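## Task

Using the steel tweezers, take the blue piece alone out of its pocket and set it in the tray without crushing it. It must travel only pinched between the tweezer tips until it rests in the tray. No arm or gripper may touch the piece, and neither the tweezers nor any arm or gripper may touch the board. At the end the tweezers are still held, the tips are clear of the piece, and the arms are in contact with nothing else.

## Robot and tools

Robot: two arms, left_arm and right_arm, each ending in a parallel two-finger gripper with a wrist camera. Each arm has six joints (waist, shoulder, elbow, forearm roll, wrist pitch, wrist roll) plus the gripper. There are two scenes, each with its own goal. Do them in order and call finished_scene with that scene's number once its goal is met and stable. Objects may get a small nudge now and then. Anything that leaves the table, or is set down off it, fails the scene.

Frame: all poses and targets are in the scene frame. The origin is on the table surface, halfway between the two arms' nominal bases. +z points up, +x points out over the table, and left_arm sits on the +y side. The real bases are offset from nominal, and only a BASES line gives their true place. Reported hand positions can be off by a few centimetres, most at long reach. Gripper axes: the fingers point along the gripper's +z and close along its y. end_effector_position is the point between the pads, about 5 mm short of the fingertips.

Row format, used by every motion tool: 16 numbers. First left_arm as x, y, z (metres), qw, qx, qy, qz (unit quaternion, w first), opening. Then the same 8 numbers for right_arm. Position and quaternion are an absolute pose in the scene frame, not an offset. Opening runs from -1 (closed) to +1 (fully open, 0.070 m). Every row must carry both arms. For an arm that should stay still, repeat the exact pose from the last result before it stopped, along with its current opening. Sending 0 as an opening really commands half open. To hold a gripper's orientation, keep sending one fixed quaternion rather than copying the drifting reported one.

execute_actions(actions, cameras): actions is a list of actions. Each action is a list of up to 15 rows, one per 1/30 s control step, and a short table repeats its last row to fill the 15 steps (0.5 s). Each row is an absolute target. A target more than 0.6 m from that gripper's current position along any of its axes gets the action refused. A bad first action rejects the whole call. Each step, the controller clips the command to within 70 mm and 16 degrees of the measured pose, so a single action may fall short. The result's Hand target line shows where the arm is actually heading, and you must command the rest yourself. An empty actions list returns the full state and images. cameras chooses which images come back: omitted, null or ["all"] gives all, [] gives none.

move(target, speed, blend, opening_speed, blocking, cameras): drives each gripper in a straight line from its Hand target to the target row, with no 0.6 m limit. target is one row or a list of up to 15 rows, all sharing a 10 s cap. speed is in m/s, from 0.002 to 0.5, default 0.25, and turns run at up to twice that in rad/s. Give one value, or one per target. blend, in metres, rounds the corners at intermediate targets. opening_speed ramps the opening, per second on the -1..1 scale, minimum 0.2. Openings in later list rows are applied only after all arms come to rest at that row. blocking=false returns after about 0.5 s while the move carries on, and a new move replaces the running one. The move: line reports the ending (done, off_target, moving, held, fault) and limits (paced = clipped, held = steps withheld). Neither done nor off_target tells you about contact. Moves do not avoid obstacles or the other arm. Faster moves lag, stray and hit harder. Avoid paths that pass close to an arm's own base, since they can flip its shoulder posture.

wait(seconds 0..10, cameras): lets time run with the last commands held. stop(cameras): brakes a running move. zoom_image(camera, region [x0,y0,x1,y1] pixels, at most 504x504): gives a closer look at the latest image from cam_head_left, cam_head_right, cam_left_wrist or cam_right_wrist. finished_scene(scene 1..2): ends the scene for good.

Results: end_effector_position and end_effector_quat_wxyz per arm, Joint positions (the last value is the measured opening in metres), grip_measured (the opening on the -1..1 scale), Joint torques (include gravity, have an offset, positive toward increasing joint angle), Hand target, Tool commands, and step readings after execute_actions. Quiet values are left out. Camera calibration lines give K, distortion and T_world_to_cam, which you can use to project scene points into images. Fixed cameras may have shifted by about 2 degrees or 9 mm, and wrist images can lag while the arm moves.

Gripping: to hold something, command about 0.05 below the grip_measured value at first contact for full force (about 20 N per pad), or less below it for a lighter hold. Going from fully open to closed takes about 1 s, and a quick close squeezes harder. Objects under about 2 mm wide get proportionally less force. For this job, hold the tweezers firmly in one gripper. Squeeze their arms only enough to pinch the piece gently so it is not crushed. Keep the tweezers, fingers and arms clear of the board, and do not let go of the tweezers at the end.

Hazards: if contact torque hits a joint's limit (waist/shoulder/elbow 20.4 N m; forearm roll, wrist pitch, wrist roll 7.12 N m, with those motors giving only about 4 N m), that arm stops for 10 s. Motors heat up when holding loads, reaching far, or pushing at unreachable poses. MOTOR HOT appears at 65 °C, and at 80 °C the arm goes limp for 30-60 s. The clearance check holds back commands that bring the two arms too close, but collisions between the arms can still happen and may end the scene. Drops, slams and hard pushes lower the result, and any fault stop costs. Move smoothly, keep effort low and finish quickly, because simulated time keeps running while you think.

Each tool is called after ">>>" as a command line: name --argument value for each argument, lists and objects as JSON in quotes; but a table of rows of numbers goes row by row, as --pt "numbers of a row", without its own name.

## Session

>>> execute_actions --actions '[]'

>>> zoom_image --camera "cam_head_left" --region '[100, 140, 560, 360]'

>>> zoom_image --camera "cam_head_right" --region '[150, 130, 610, 350]'

Scene clock: 0.00 s.
left_arm: end_effector_position=(+0.2399, +0.0911, +0.2755) grip_measured=+1.00 end_effector_quat_wxyz=(+0.420, +0.202, +0.880, -0.091) | right_arm: end_effector_position=(+0.4513, -0.3876, +0.3981) grip_measured=+1.00 end_effector_quat_wxyz=(+0.624, +0.258, +0.692, -0.255)
Joint positions: left_arm=[-1.126 1.012 -0.849 0.671 0.836 -0.915 0.07] | right_arm=[-0.075 1.534 -1.289 -1.613 0.715 1.676 0.07]
Joint torques (N m): no reading
Motor temperatures (°C): left_arm=[25 33 25 31 27 29] | right_arm=[26 28 27 24 25 28]
Hand target: left_arm +0.2399, +0.0911, +0.2755; +0.420, +0.202, +0.880, -0.091 | right_arm +0.4513, -0.3876, +0.3981; +0.624, +0.258, +0.692, -0.255
Tool commands: left_gripper/opening=+1.0 right_gripper/opening=+1.0
camera_calibration:
cam_left_wrist: T_world_to_cam=[[-0.426902, -0.903777, -0.0306852, 0.196689], [-0.869946, 0.419713, -0.25891, 0.239057], [0.246876, -0.0838349, -0.965414, 0.332726], [0, 0, 0, 1]] pos_world=[0.209792, 0.105322, 0.389148]
cam_right_wrist: T_world_to_cam=[[-0.67621, -0.735124, 0.0482923, -0.00205116], [-0.494733, 0.404558, -0.769137, 0.68829], [0.545874, -0.54399, -0.637257, -0.0815874], [0, 0, 0, 1]] pos_world=[0.38367, -0.324344, 0.477496]

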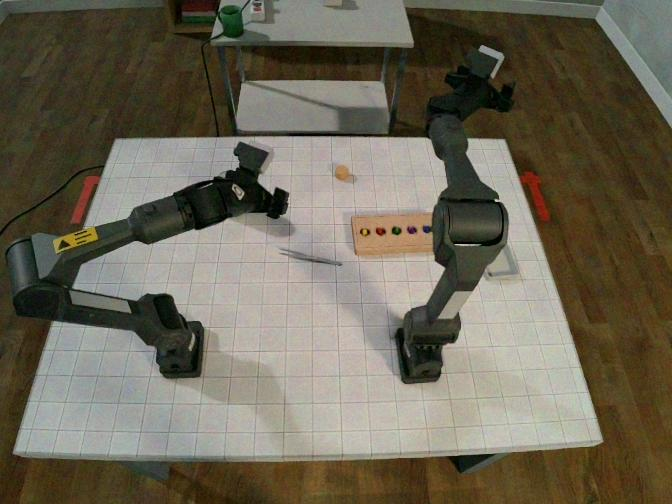

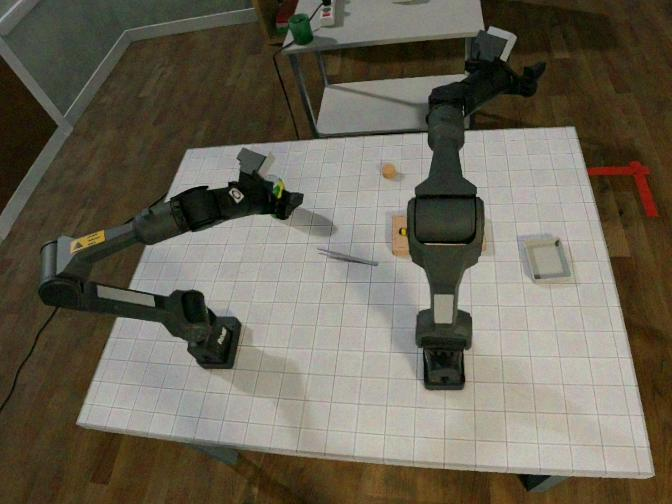

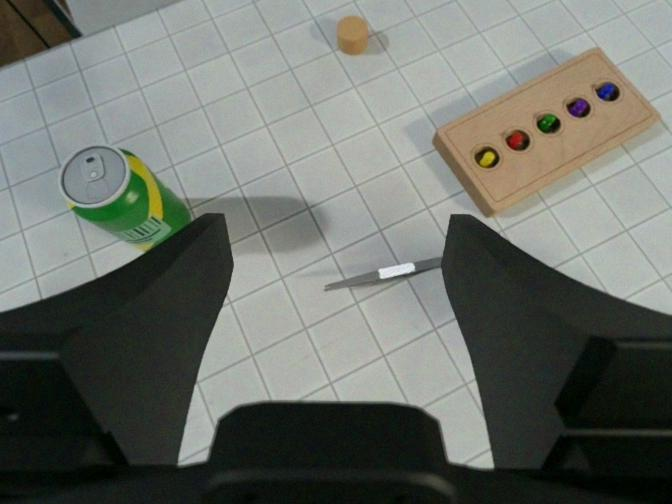

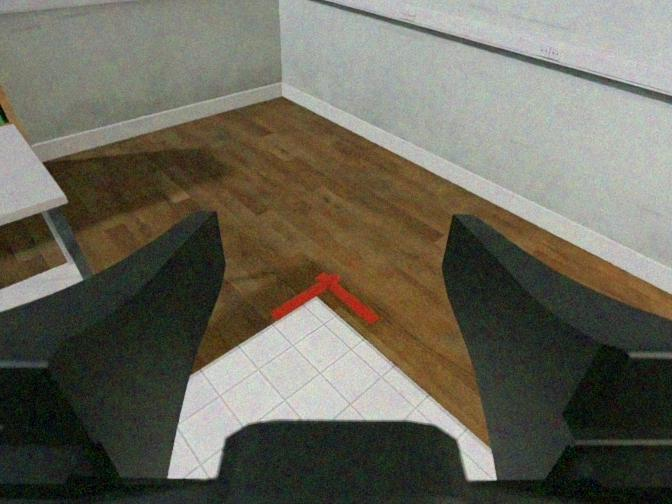

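Scaled by 1.096 from the camera's 672x504 image, which has a finer 960x720 frame.

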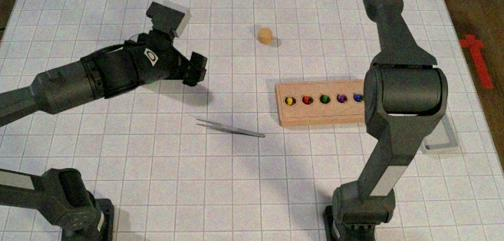

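Scaled by 1.096 from the camera's 672x504 image, which has a finer 960x720 frame.

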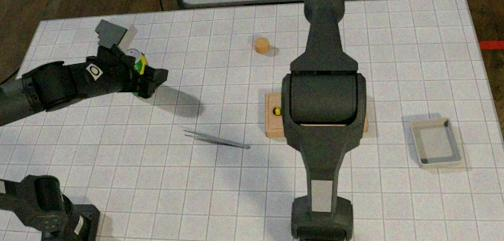

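>>> move --pt "0.245 0.03 0.25 0.1504 0.4924 0.8529 -0.0868 1 0.36 -0.33 0.33 0.171 0.0856 0.9698 -0.0151 0.0" --pt "0.247 -0.032 0.18 0 0.7853 0.6191 0 0.5 0.30 -0.27 0.32 0.1736 0 0.9848 0 0.0" --speed 0.1 --blend 0.02

>>> zoom_image --camera "cam_left_wrist" --region '[220, 180, 480, 420]'

Scene clock: 15.63 s.
left_arm: end_effector_position=(+0.2465, -0.0258, +0.1862) grip_measured=+1.00 end_effector_quat_wxyz=(+0.092, +0.758, +0.645, -0.014) | right_arm: end_effector_position=(+0.3060, -0.2761, +0.3205) grip_measured=+0.00 end_effector_quat_wxyz=(+0.281, +0.012, +0.959, -0.023)
Joint positions: left_arm=[-0.978 1.76 -1.512 -0.017 1.225 0.806 0.07] | right_arm=[-0.241 1.223 -1.354 0.057 1.22 -0.172 0.035]
Joint torques (N m): left_arm=[-0.08 -10.18 -6.27 -0.06 0.21 -0.11] | right_arm=[0.14 -2.94 -4.21 0.05 -0.08 -0.06]
Hand target: left_arm +0.2467, -0.0257, +0.1865; +0.092, +0.758, +0.646, -0.014 | right_arm +0.3060, -0.2759, +0.3205; +0.281, +0.012, +0.959, -0.023
Tool commands: left_gripper/opening=+1.0 right_gripper/opening=+0.0
Off the commanded pose: left_arm 0.009 m, 11 deg | right_arm 0.009 m, 13 deg.
joint sent to its limit (left arm) — joint 5 (wrist pitch), upper limit.
joint sent to its limit (right arm) — joint 5 (wrist pitch), upper limit.
move: off_target (left_arm, right_arm; path cut at 10 s); path passed 1 of 2 targets; target 2's new opening was not sent
camera_calibration:
cam_left_wrist: T_world_to_cam=[[-0.976909, 0.16052, -0.141002, 0.27471], [0.0781364, 0.882655, 0.463481, -0.0855792], [0.198854, 0.441761, -0.874817, 0.243643], [0, 0, 0, 1]]
cam_right_wrist: T_world_to_cam=[[-0.0231687, -0.998505, 0.0495094, -0.287496], [-0.999266, 0.0246408, 0.029333, 0.30519], [-0.0305091, -0.0487935, -0.998343, 0.437764], [0, 0, 0, 1]]

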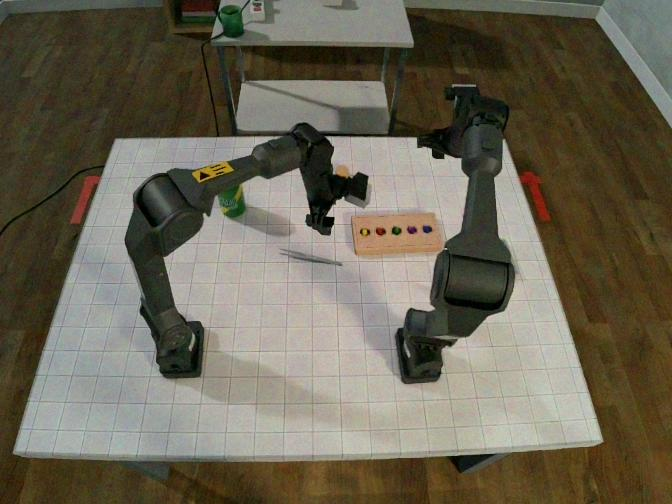

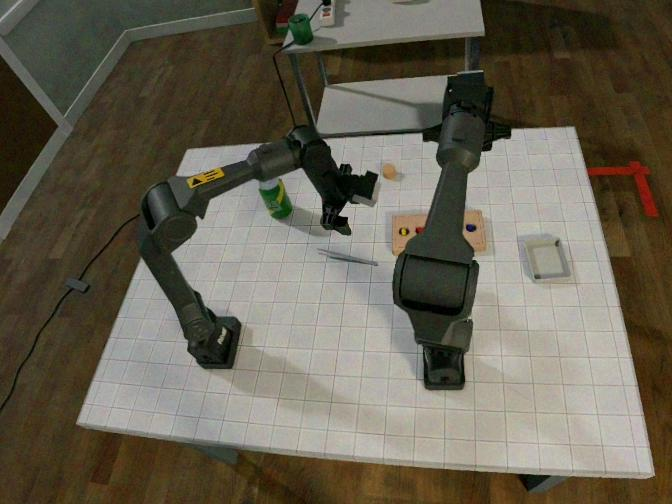

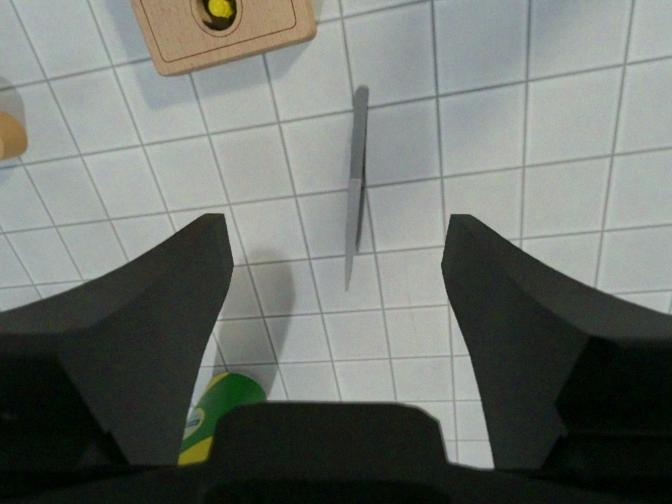

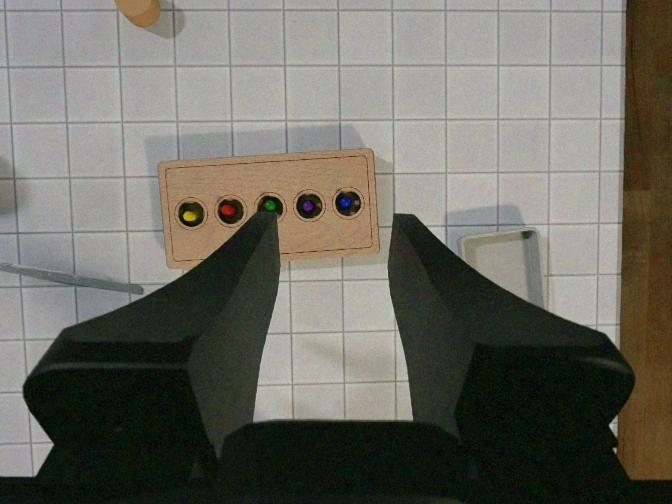

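Scaled by 1.938 from the camera's 672x504 image, which has a finer 960x720 frame.

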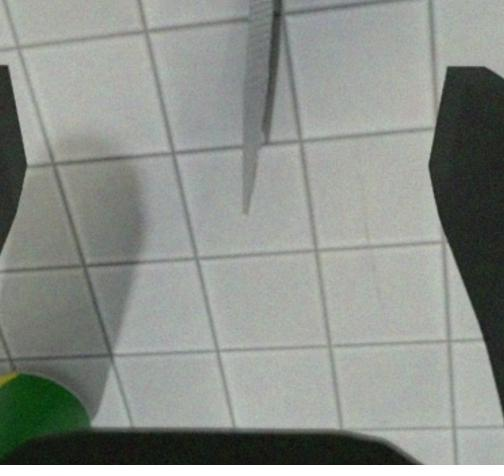

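>>> move --target '[0.2561,-0.0352,0.09,0,0.7738,0.6334,0,0.0,0.22,-0.22,0.33,0.4995,-0.0378,0.8652,0.0218,0.2]' --speed 0.07

>>> zoom_image --camera "cam_left_wrist" --region '[220, 180, 480, 420]'

Scene clock: 22.80 s.
left_arm: end_effector_position=(+0.2560, -0.0351, +0.0897) grip_measured=+0.00 end_effector_quat_wxyz=(-0.001, +0.774, +0.634, +0.000) | right_arm: end_effector_position=(+0.2199, -0.2200, +0.3303) grip_measured=+0.20 end_effector_quat_wxyz=(+0.500, -0.038, +0.865, +0.021)
Joint positions: left_arm=[-0.982 2.019 -1.526 -0.001 1.166 0.836 0.035] | right_arm=[-0.382 0.595 -0.821 0.459 0.928 -0.509 0.042]
Joint torques (N m): left_arm=[-0.41 -12.83 -5.96 -0.03 -0.11 0.06] | right_arm=[-0.63 1.46 -4.46 0.2 -0.65 0.04]
Off the commanded pose: left_arm 0.000 m, 0 deg | right_arm 0.000 m, 0 deg.
move: done
camera_calibration:
cam_left_wrist: T_world_to_cam=[[-0.977608, 0.209723, -0.0172964, 0.262677], [0.159939, 0.793922, 0.586607, -0.0684585], [0.136757, 0.570705, -0.809687, 0.176021], [0, 0, 0, 1]]
cam_right_wrist: T_world_to_cam=[[0.0926334, -0.995544, 0.0176188, -0.248211], [-0.896472, -0.0910893, -0.433636, 0.322323], [0.433309, 0.0243744, -0.900916, 0.329549], [0, 0, 0, 1]]

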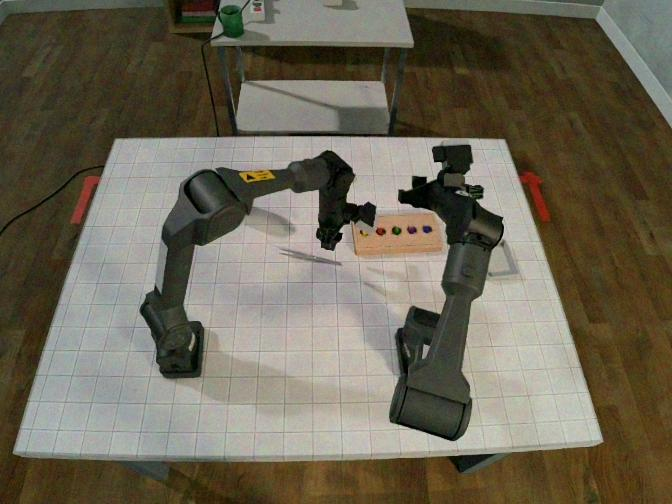

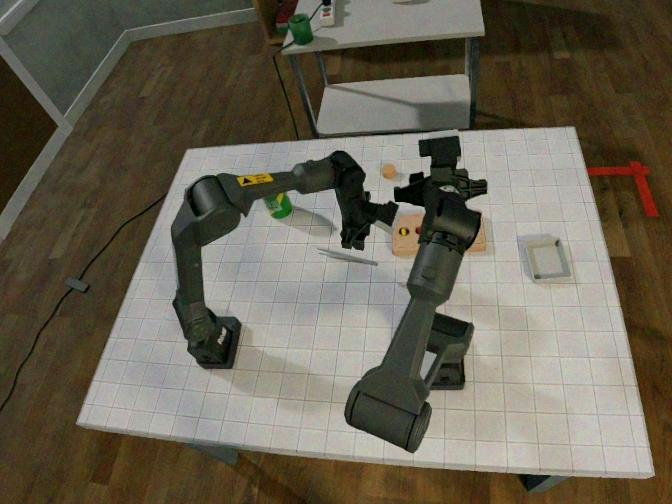

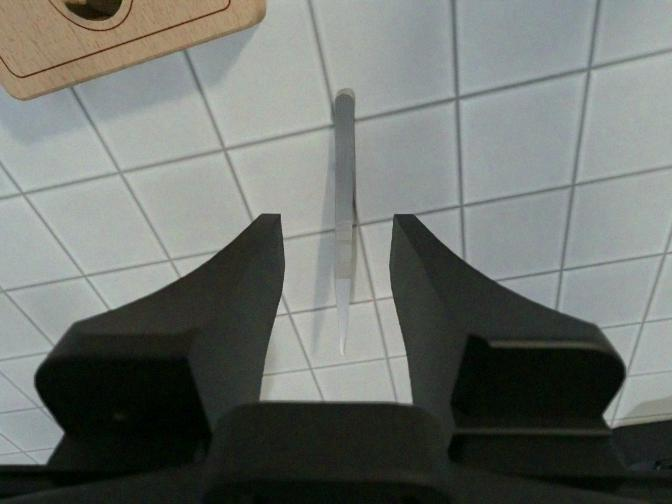

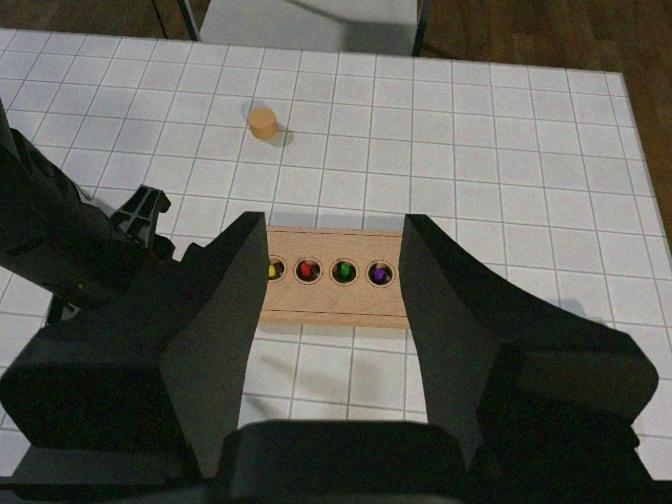

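Scaled by 1.938 from the camera's 672x504 image, which has a finer 960x720 frame.

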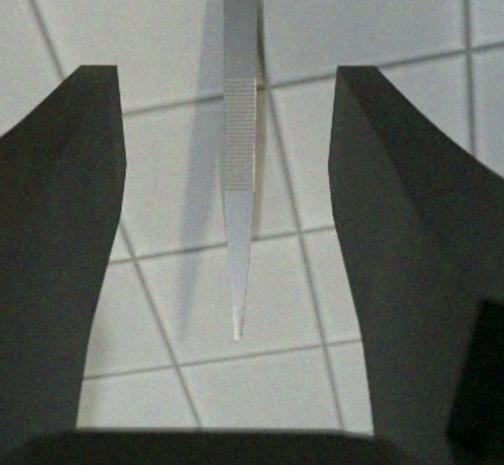

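>>> move --target '[0.2545,-0.039,0.03,0,0.7738,0.6334,0,0.0,0.22,-0.22,0.33,0.4995,-0.0378,0.8652,0.0218,0.2]' --speed 0.06 --cameras '["cam_left_wrist","cam_head_right","cam_right_wrist"]'

>>> zoom_image --camera "cam_left_wrist" --region '[220, 100, 480, 360]'

>>> zoom_image --camera "cam_head_right" --region '[300, 190, 420, 290]'

Scene clock: 25.83 s.
left_arm: end_effector_position=(+0.2546, -0.0388, +0.0293) grip_measured=+0.00 end_effector_quat_wxyz=(+0.000, +0.773, +0.634, +0.000) | right_arm: end_effector_position=(+0.2199, -0.2199, +0.3300) grip_measured=+0.20 end_effector_quat_wxyz=(+0.500, -0.038, +0.865, +0.022)
Joint positions: left_arm=[-0.99 2.114 -1.427 -0.001 0.972 0.827 0.035] | right_arm=[-0.391 0.596 -0.821 0.468 0.933 -0.518 0.042]
Joint torques (N m): left_arm=[-0.21 -13.34 -4.71 -0.21 0.19 -0.09] | right_arm=[-1.82 1.96 -4.76 0.41 -0.65 -0.12]
Off the commanded pose: left_arm 0.001 m, 0 deg | right_arm 0.000 m, 0 deg.
move: done
camera_calibration:
cam_left_wrist: T_world_to_cam=[[-0.977644, 0.20953, -0.0175849, 0.261008], [0.15964, 0.794084, 0.586469, -0.029773], [0.136847, 0.57055, -0.809781, 0.129418], [0, 0, 0, 1]]
cam_right_wrist: T_world_to_cam=[[0.093504, -0.995484, 0.0163983, -0.247938], [-0.896968, -0.0913759, -0.432549, 0.321929], [0.432094, 0.0257363, -0.901461, 0.330055], [0, 0, 0, 1]]
Images, in order: cam_head_right, cam_left_wrist, cam_right_wrist.

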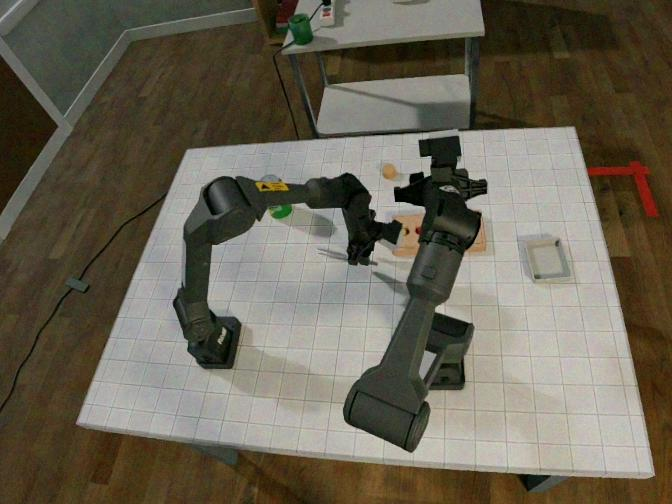

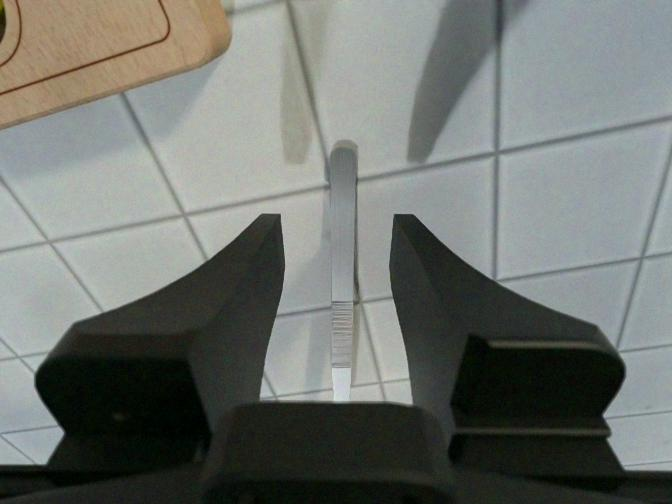

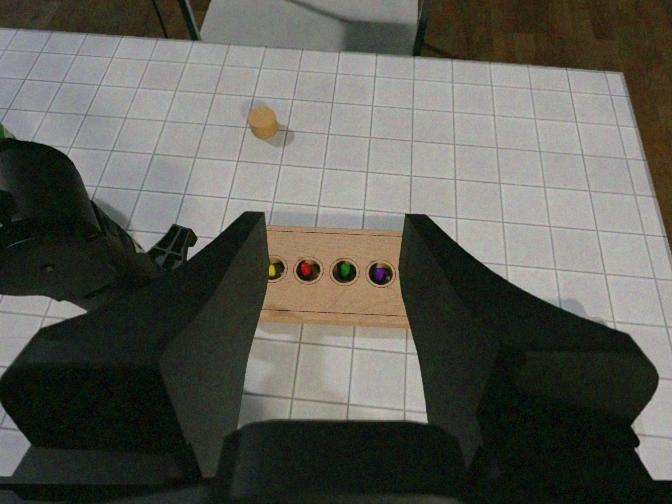

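Scaled by 1.938 from the camera's 672x504 image, which has a finer 960x720 frame.

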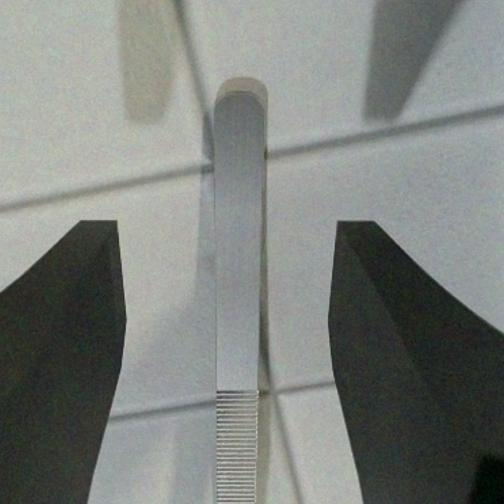

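Scaled by 4.200 from the camera's 672x504 image, which has a finer 960x720 frame.

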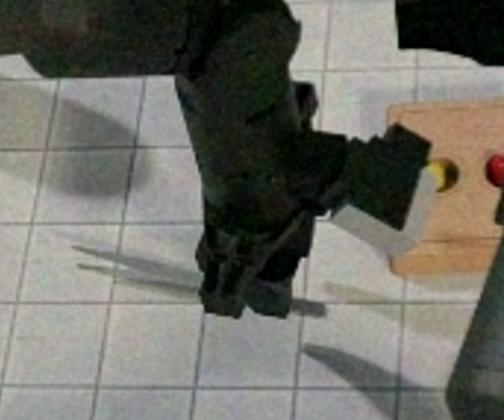

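>>> move --target '[0.253,-0.0395,0.0115,0,0.7738,0.6334,0,0.0,0.22,-0.22,0.33,0.4995,-0.0378,0.8652,0.0218,0.2]' --speed 0.03 --cameras '["cam_left_wrist"]'

>>> zoom_image --camera "cam_left_wrist" --region '[220, 120, 480, 380]'

>>> zoom_image --camera "cam_head_right" --region '[300, 190, 420, 290]'

Scene clock: 27.37 s.
left_arm: end_effector_position=(+0.2532, -0.0394, +0.0114) grip_measured=+0.00 end_effector_quat_wxyz=(+0.000, +0.773, +0.634, +0.000) | right_arm: end_effector_position=(+0.2199, -0.2199, +0.3300) grip_measured=+0.20 end_effector_quat_wxyz=(+0.500, -0.038, +0.865, +0.022)
Joint positions: left_arm=[-0.994 2.145 -1.401 -0.001 0.914 0.824 0.035] | right_arm=[-0.391 0.596 -0.821 0.468 0.933 -0.519 0.042]
Joint torques (N m): left_arm=[-0.35 -12.6 -4.37 -0.33 0.15 -0.12] | right_arm=[-1.68 1.95 -4.36 0.4 -0.65 -0.13]
Off the commanded pose: left_arm 0.000 m, 0 deg | right_arm 0.000 m, 0 deg.
move: done
camera_calibration:
cam_left_wrist: T_world_to_cam=[[-0.977639, 0.209486, -0.018377, 0.259498], [0.159247, 0.794577, 0.585908, -0.0183983], [0.137341, 0.56988, -0.81017, 0.11528], [0, 0, 0, 1]]
Images, in order: cam_left_wrist.

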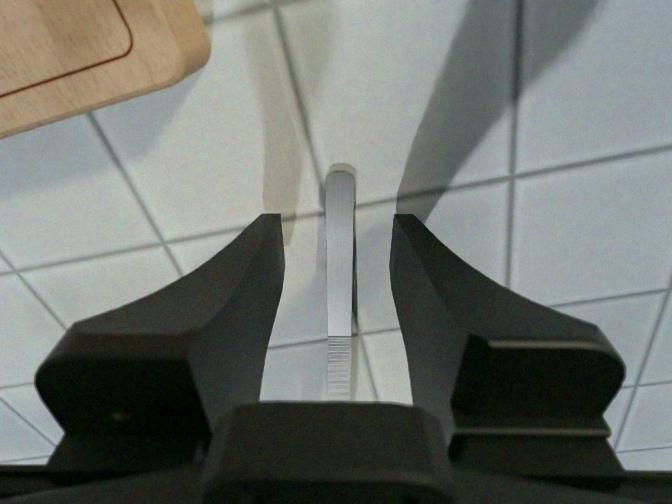

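Scaled by 1.938 from the camera's 672x504 image, which has a finer 960x720 frame.

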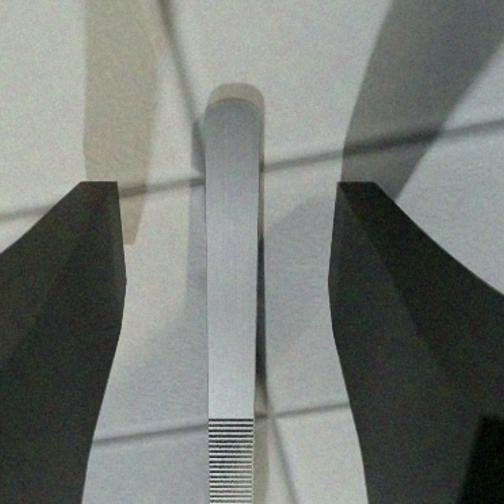

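This scene's latest camera images include none from cam_head_right. They are from: cam_left_wrist. cam_head_right's image comes with the result of a call that names it in "cameras".

>>> move --pt "0.253 -0.0395 0.009 0 0.7738 0.6334 0 0.0 0.22 -0.22 0.33 0.4995 -0.0378 0.8652 0.0218 0.2" --pt "0.253 -0.0395 0.009 0 0.7738 0.6334 0 -0.7 0.22 -0.22 0.33 0.4995 -0.0378 0.8652 0.0218 0.2" --speed 0.03 --opening_speed 0.4 --cameras '["cam_left_wrist","cam_head_right"]'

>>> zoom_image --camera "cam_left_wrist" --region '[220, 120, 480, 380]'

>>> zoom_image --camera "cam_head_right" --region '[300, 190, 420, 290]'

Scene clock: 30.80 s.
left_arm: end_effector_position=(+0.2533, -0.0396, +0.0093) grip_measured=-0.70 end_effector_quat_wxyz=(+0.000, +0.773, +0.634, +0.000) | right_arm: end_effector_position=(+0.2199, -0.2199, +0.3300) grip_measured=+0.20 end_effector_quat_wxyz=(+0.500, -0.038, +0.865, +0.022)
Joint positions: left_arm=[-0.994 2.149 -1.399 -0.001 0.907 0.824 0.011] | right_arm=[-0.391 0.596 -0.821 0.468 0.933 -0.519 0.042]
Joint torques (N m): left_arm=[0.31 -11.29 -3.62 -0.27 -0.18 0] | right_arm=[-1.71 1.79 -3.93 0.34 -0.66 -0.12]
Off the commanded pose: left_arm 0.000 m, 0 deg | right_arm 0.000 m, 0 deg.
move: done
camera_calibration:
cam_left_wrist: T_world_to_cam=[[-0.977633, 0.209473, -0.0188451, 0.259615], [0.159027, 0.794875, 0.585563, -0.0170378], [0.137639, 0.569468, -0.810408, 0.11364], [0, 0, 0, 1]]
Images, in order: cam_head_right, cam_left_wrist.

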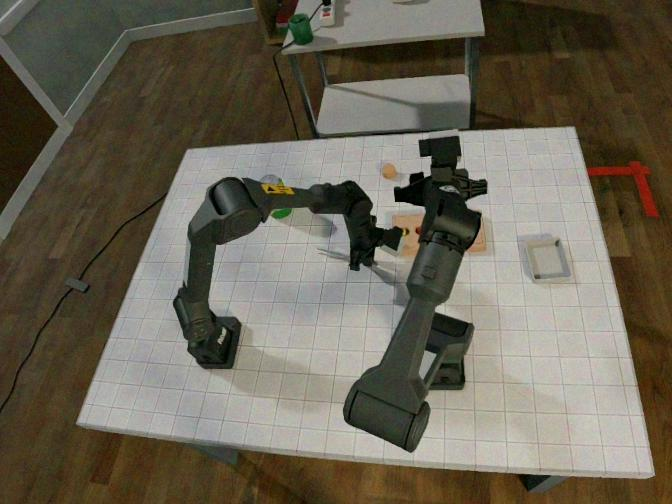

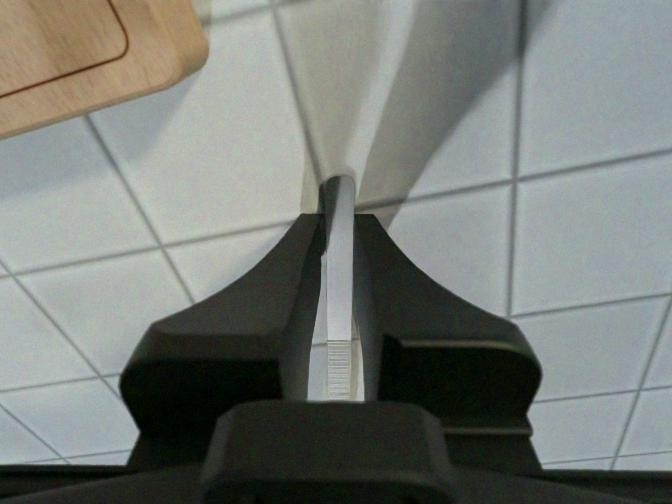

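Scaled by 1.938 from the camera's 672x504 image, which has a finer 960x720 frame.

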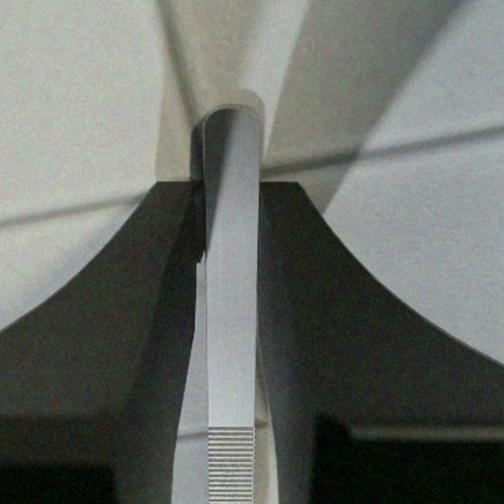

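Scaled by 4.200 from the camera's 672x504 image, which has a finer 960x720 frame.

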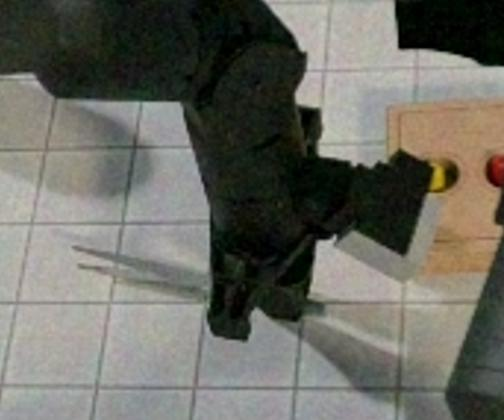

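>>> move --target '[0.253,-0.0395,0.009,0,0.7738,0.6334,0,-0.85,0.22,-0.22,0.33,0.4995,-0.0378,0.8652,0.0218,0.2]' --speed 0.03 --opening_speed 0.2 --cameras '["cam_left_wrist","cam_head_right"]'

>>> zoom_image --camera "cam_left_wrist" --region '[220, 120, 480, 380]'

Scene clock: 32.53 s.
left_arm: end_effector_position=(+0.2533, -0.0396, +0.0093) grip_measured=-0.75 end_effector_quat_wxyz=(+0.000, +0.773, +0.634, +0.000) | right_arm: end_effector_position=(+0.2199, -0.2199, +0.3300) grip_measured=+0.20 end_effector_quat_wxyz=(+0.500, -0.038, +0.865, +0.022)
Joint positions: left_arm=[-0.994 2.149 -1.399 -0.001 0.907 0.824 0.009] | right_arm=[-0.391 0.596 -0.821 0.468 0.933 -0.519 0.042]
Joint torques (N m): left_arm=[0.09 -11.27 -3.82 -0.27 -0.11 0.07] | right_arm=[-1.62 2.01 -4.02 0.36 -0.65 -0.15]
Off the commanded pose: left_arm 0.000 m, 0 deg | right_arm 0.000 m, 0 deg.
move: done
camera_calibration:
cam_left_wrist: T_world_to_cam=[[-0.977633, 0.209473, -0.0188451, 0.259615], [0.159027, 0.794875, 0.585563, -0.0170378], [0.137639, 0.569468, -0.810408, 0.11364], [0, 0, 0, 1]]
Images, in order: cam_head_right, cam_left_wrist.

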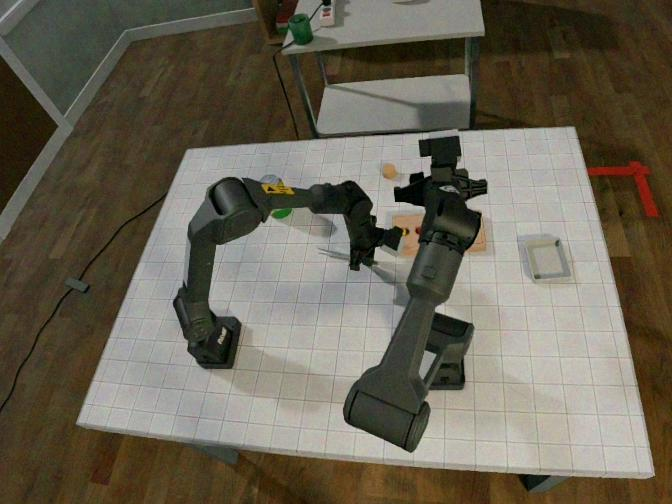

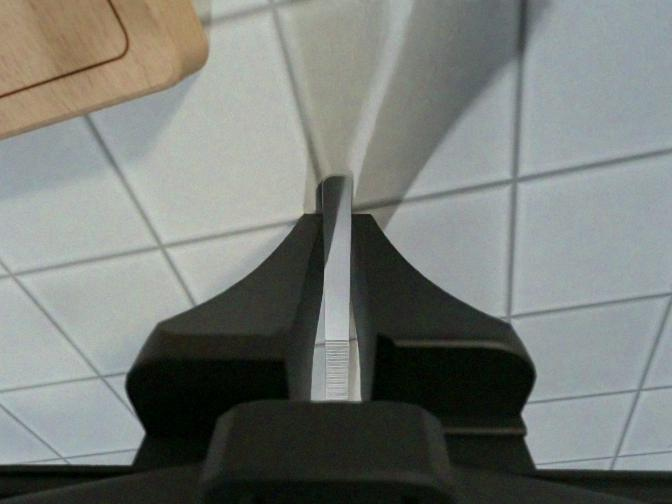

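Scaled by 1.938 from the camera's 672x504 image, which has a finer 960x720 frame.

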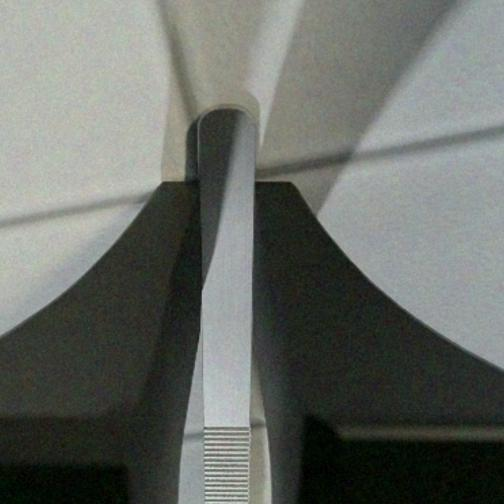

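>>> move --pt "0.253 -0.0385 0.10 0 0.7738 0.6334 0 -0.85 0.22 -0.22 0.33 0.4995 -0.0378 0.8652 0.0218 0.2" --pt "0.255 0.0 0.26 0.2053 0.5880 0.7663 -0.1575 -0.85 0.22 -0.22 0.33 0.4995 -0.0378 0.8652 0.0218 0.2" --speed 0.06 --blend 0.02 --cameras '["cam_left_wrist","cam_head_right","cam_right_wrist"]'

Scene clock: 40.90 s.
left_arm: end_effector_position=(+0.2549, +0.0000, +0.2602) grip_measured=-0.75 end_effector_quat_wxyz=(+0.205, +0.588, +0.766, -0.158) | right_arm: end_effector_position=(+0.2199, -0.2199, +0.3300) grip_measured=+0.20 end_effector_quat_wxyz=(+0.500, -0.038, +0.865, +0.022)
Joint positions: left_arm=[-0.756 1.504 -1.39 -0.32 1.121 0.68 0.009] | right_arm=[-0.391 0.596 -0.821 0.468 0.933 -0.519 0.042]
Joint torques (N m): left_arm=[-0.09 -6.65 -5.13 -0.51 -0.66 -0.07] | right_arm=[-1.58 1.81 -4.11 0.35 -0.69 -0.12]
Off the commanded pose: left_arm 0.000 m, 0 deg | right_arm 0.000 m, 0 deg.
move: done
camera_calibration:
cam_left_wrist: T_world_to_cam=[[-0.966219, -0.256738, -0.0225082, 0.255663], [-0.25768, 0.96077, 0.102573, 0.0362156], [-0.00470917, 0.104908, -0.994471, 0.378337], [0, 0, 0, 1]]
cam_right_wrist: T_world_to_cam=[[0.0939371, -0.99543, 0.017154, -0.248271], [-0.8969, -0.0920928, -0.432539, 0.321753], [0.432142, 0.025246, -0.901452, 0.329934], [0, 0, 0, 1]]
Images, in order: cam_head_right, cam_left_wrist, cam_right_wrist.

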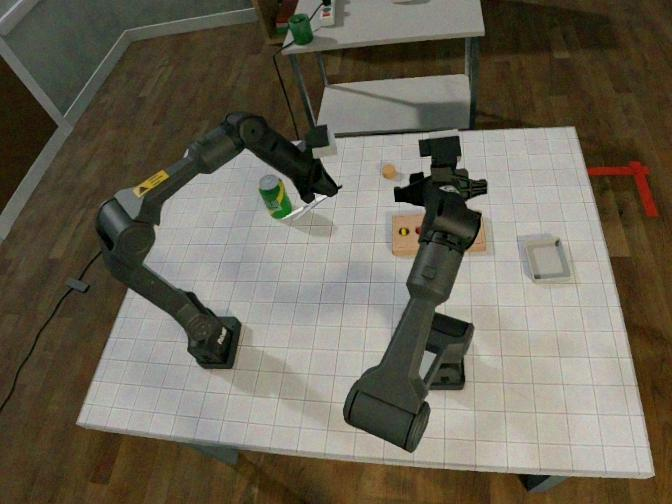

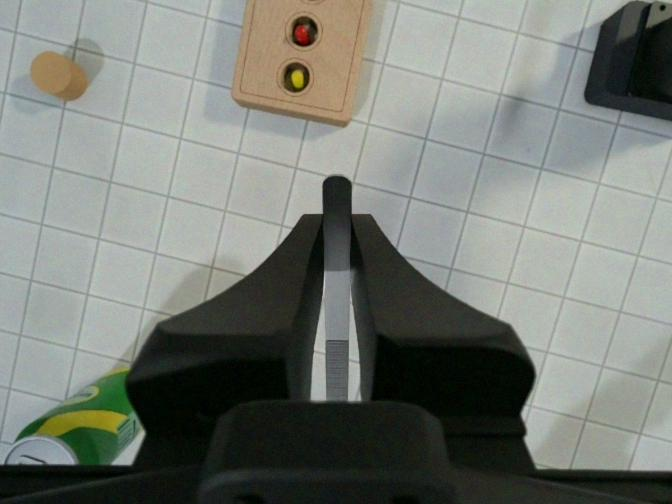

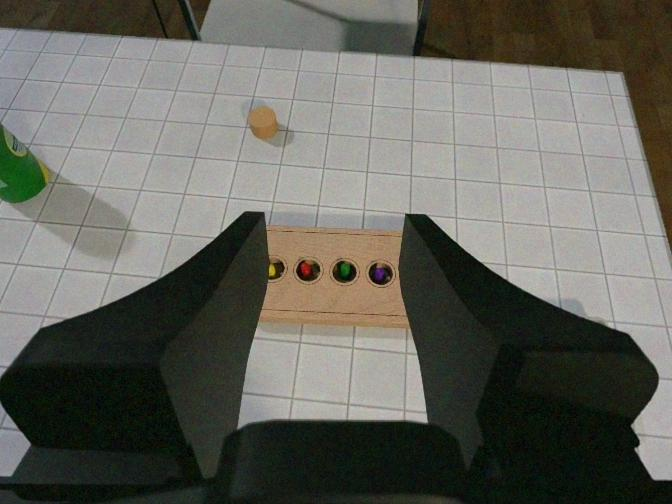

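>>> move --target '[0.26,0.045,0.40,0.567,0.318,0.715,-0.257,-0.85,0.178,-0.10,0.37,0.4867,-0.2015,0.7925,0.3052,-0.1]' --speed 0.08

>>> zoom_image --camera "cam_head_right" --region '[270, 100, 470, 250]'

>>> zoom_image --camera "cam_head_left" --region '[230, 100, 430, 250]'

Scene clock: 47.77 s.
left_arm: end_effector_position=(+0.2601, +0.0451, +0.4003) grip_measured=-0.75 end_effector_quat_wxyz=(+0.568, +0.318, +0.715, -0.257) | right_arm: end_effector_position=(+0.1783, -0.0990, +0.3700) grip_measured=-0.10 end_effector_quat_wxyz=(+0.491, -0.180, +0.810, +0.266)
Joint positions: left_arm=[-0.721 0.979 -0.97 -0.508 0.348 0.514 0.009] | right_arm=[-0.316 0.594 -0.874 0.965 1.22 -0.698 0.031]
Joint torques (N m): left_arm=[-0.35 -2.16 -6.17 -0.16 -0.86 -0.13] | right_arm=[-1.71 1.76 -3.57 0.56 -0.1 -0.14]
Hand target: left_arm +0.2600, +0.0450, +0.4000; +0.567, +0.318, +0.715, -0.257 | right_arm +0.1783, -0.0990, +0.3700; +0.492, -0.180, +0.810, +0.266
Off the commanded pose: left_arm 0.000 m, 0 deg | right_arm 0.001 m, 6 deg.
joint sent to its limit (right arm) — joint 5 (wrist pitch), upper limit. The joint targets are off in orientation, not in position.
move: off_target (right_arm)
camera_calibration:
cam_left_wrist: T_world_to_cam=[[-0.735825, -0.677082, -0.0110797, 0.229873], [-0.504385, 0.558915, -0.658187, 0.366674], [0.451839, -0.478722, -0.752773, 0.323733], [0, 0, 0, 1]]
cam_right_wrist: T_world_to_cam=[[0.558383, -0.795053, -0.236853, -0.0936744], [-0.761398, -0.377803, -0.526819, 0.29532], [0.329365, 0.474506, -0.816311, 0.412127], [0, 0, 0, 1]]

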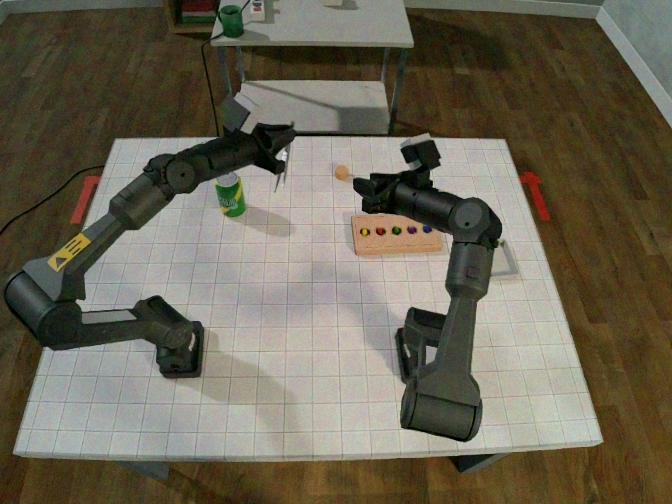

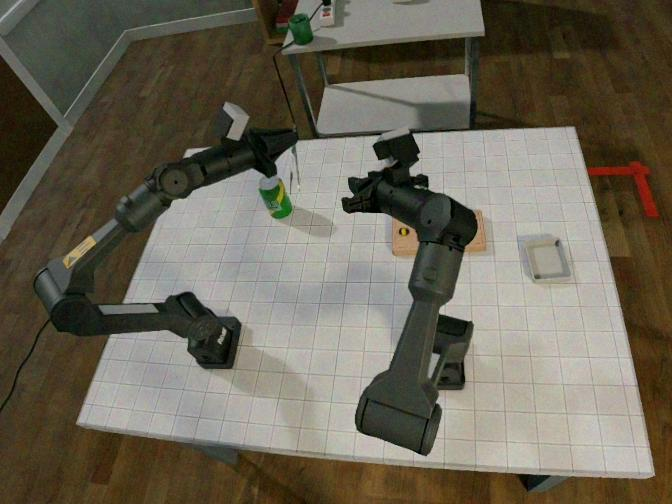

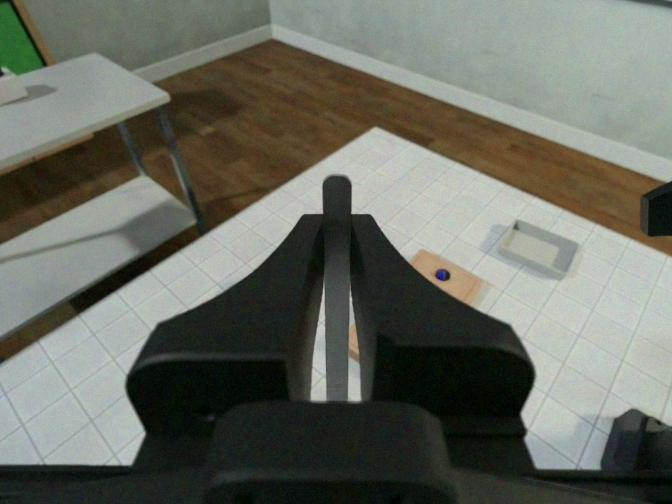

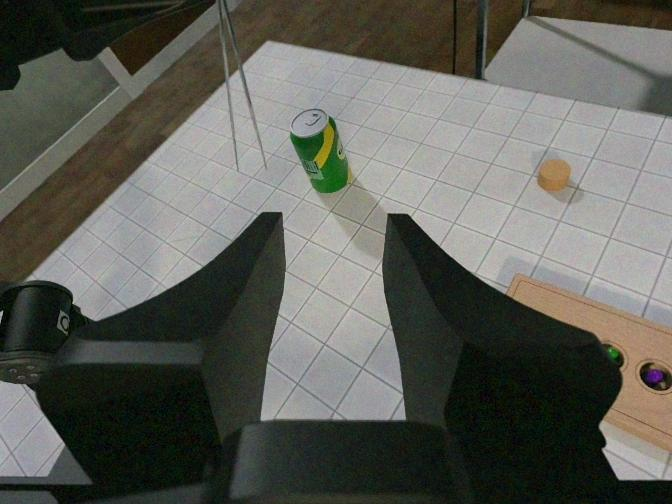

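Scaled by 2.520 from the camera's 672x504 image, which has a finer 960x720 frame.

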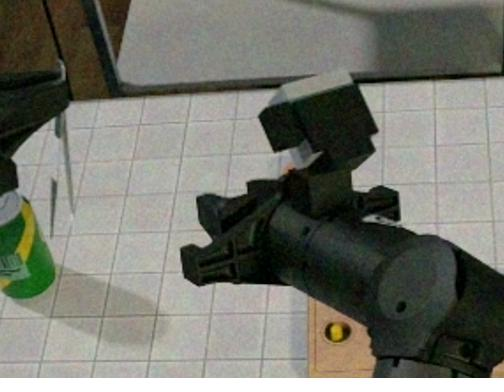

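Scaled by 2.520 from the camera's 672x504 image, which has a finer 960x720 frame.

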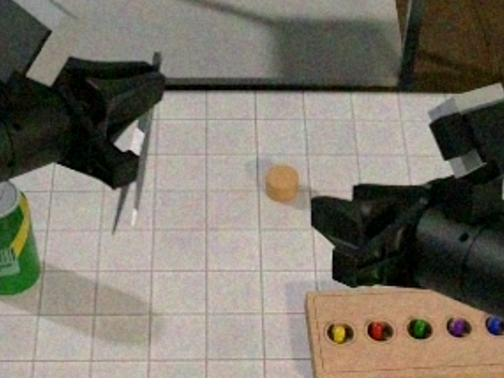

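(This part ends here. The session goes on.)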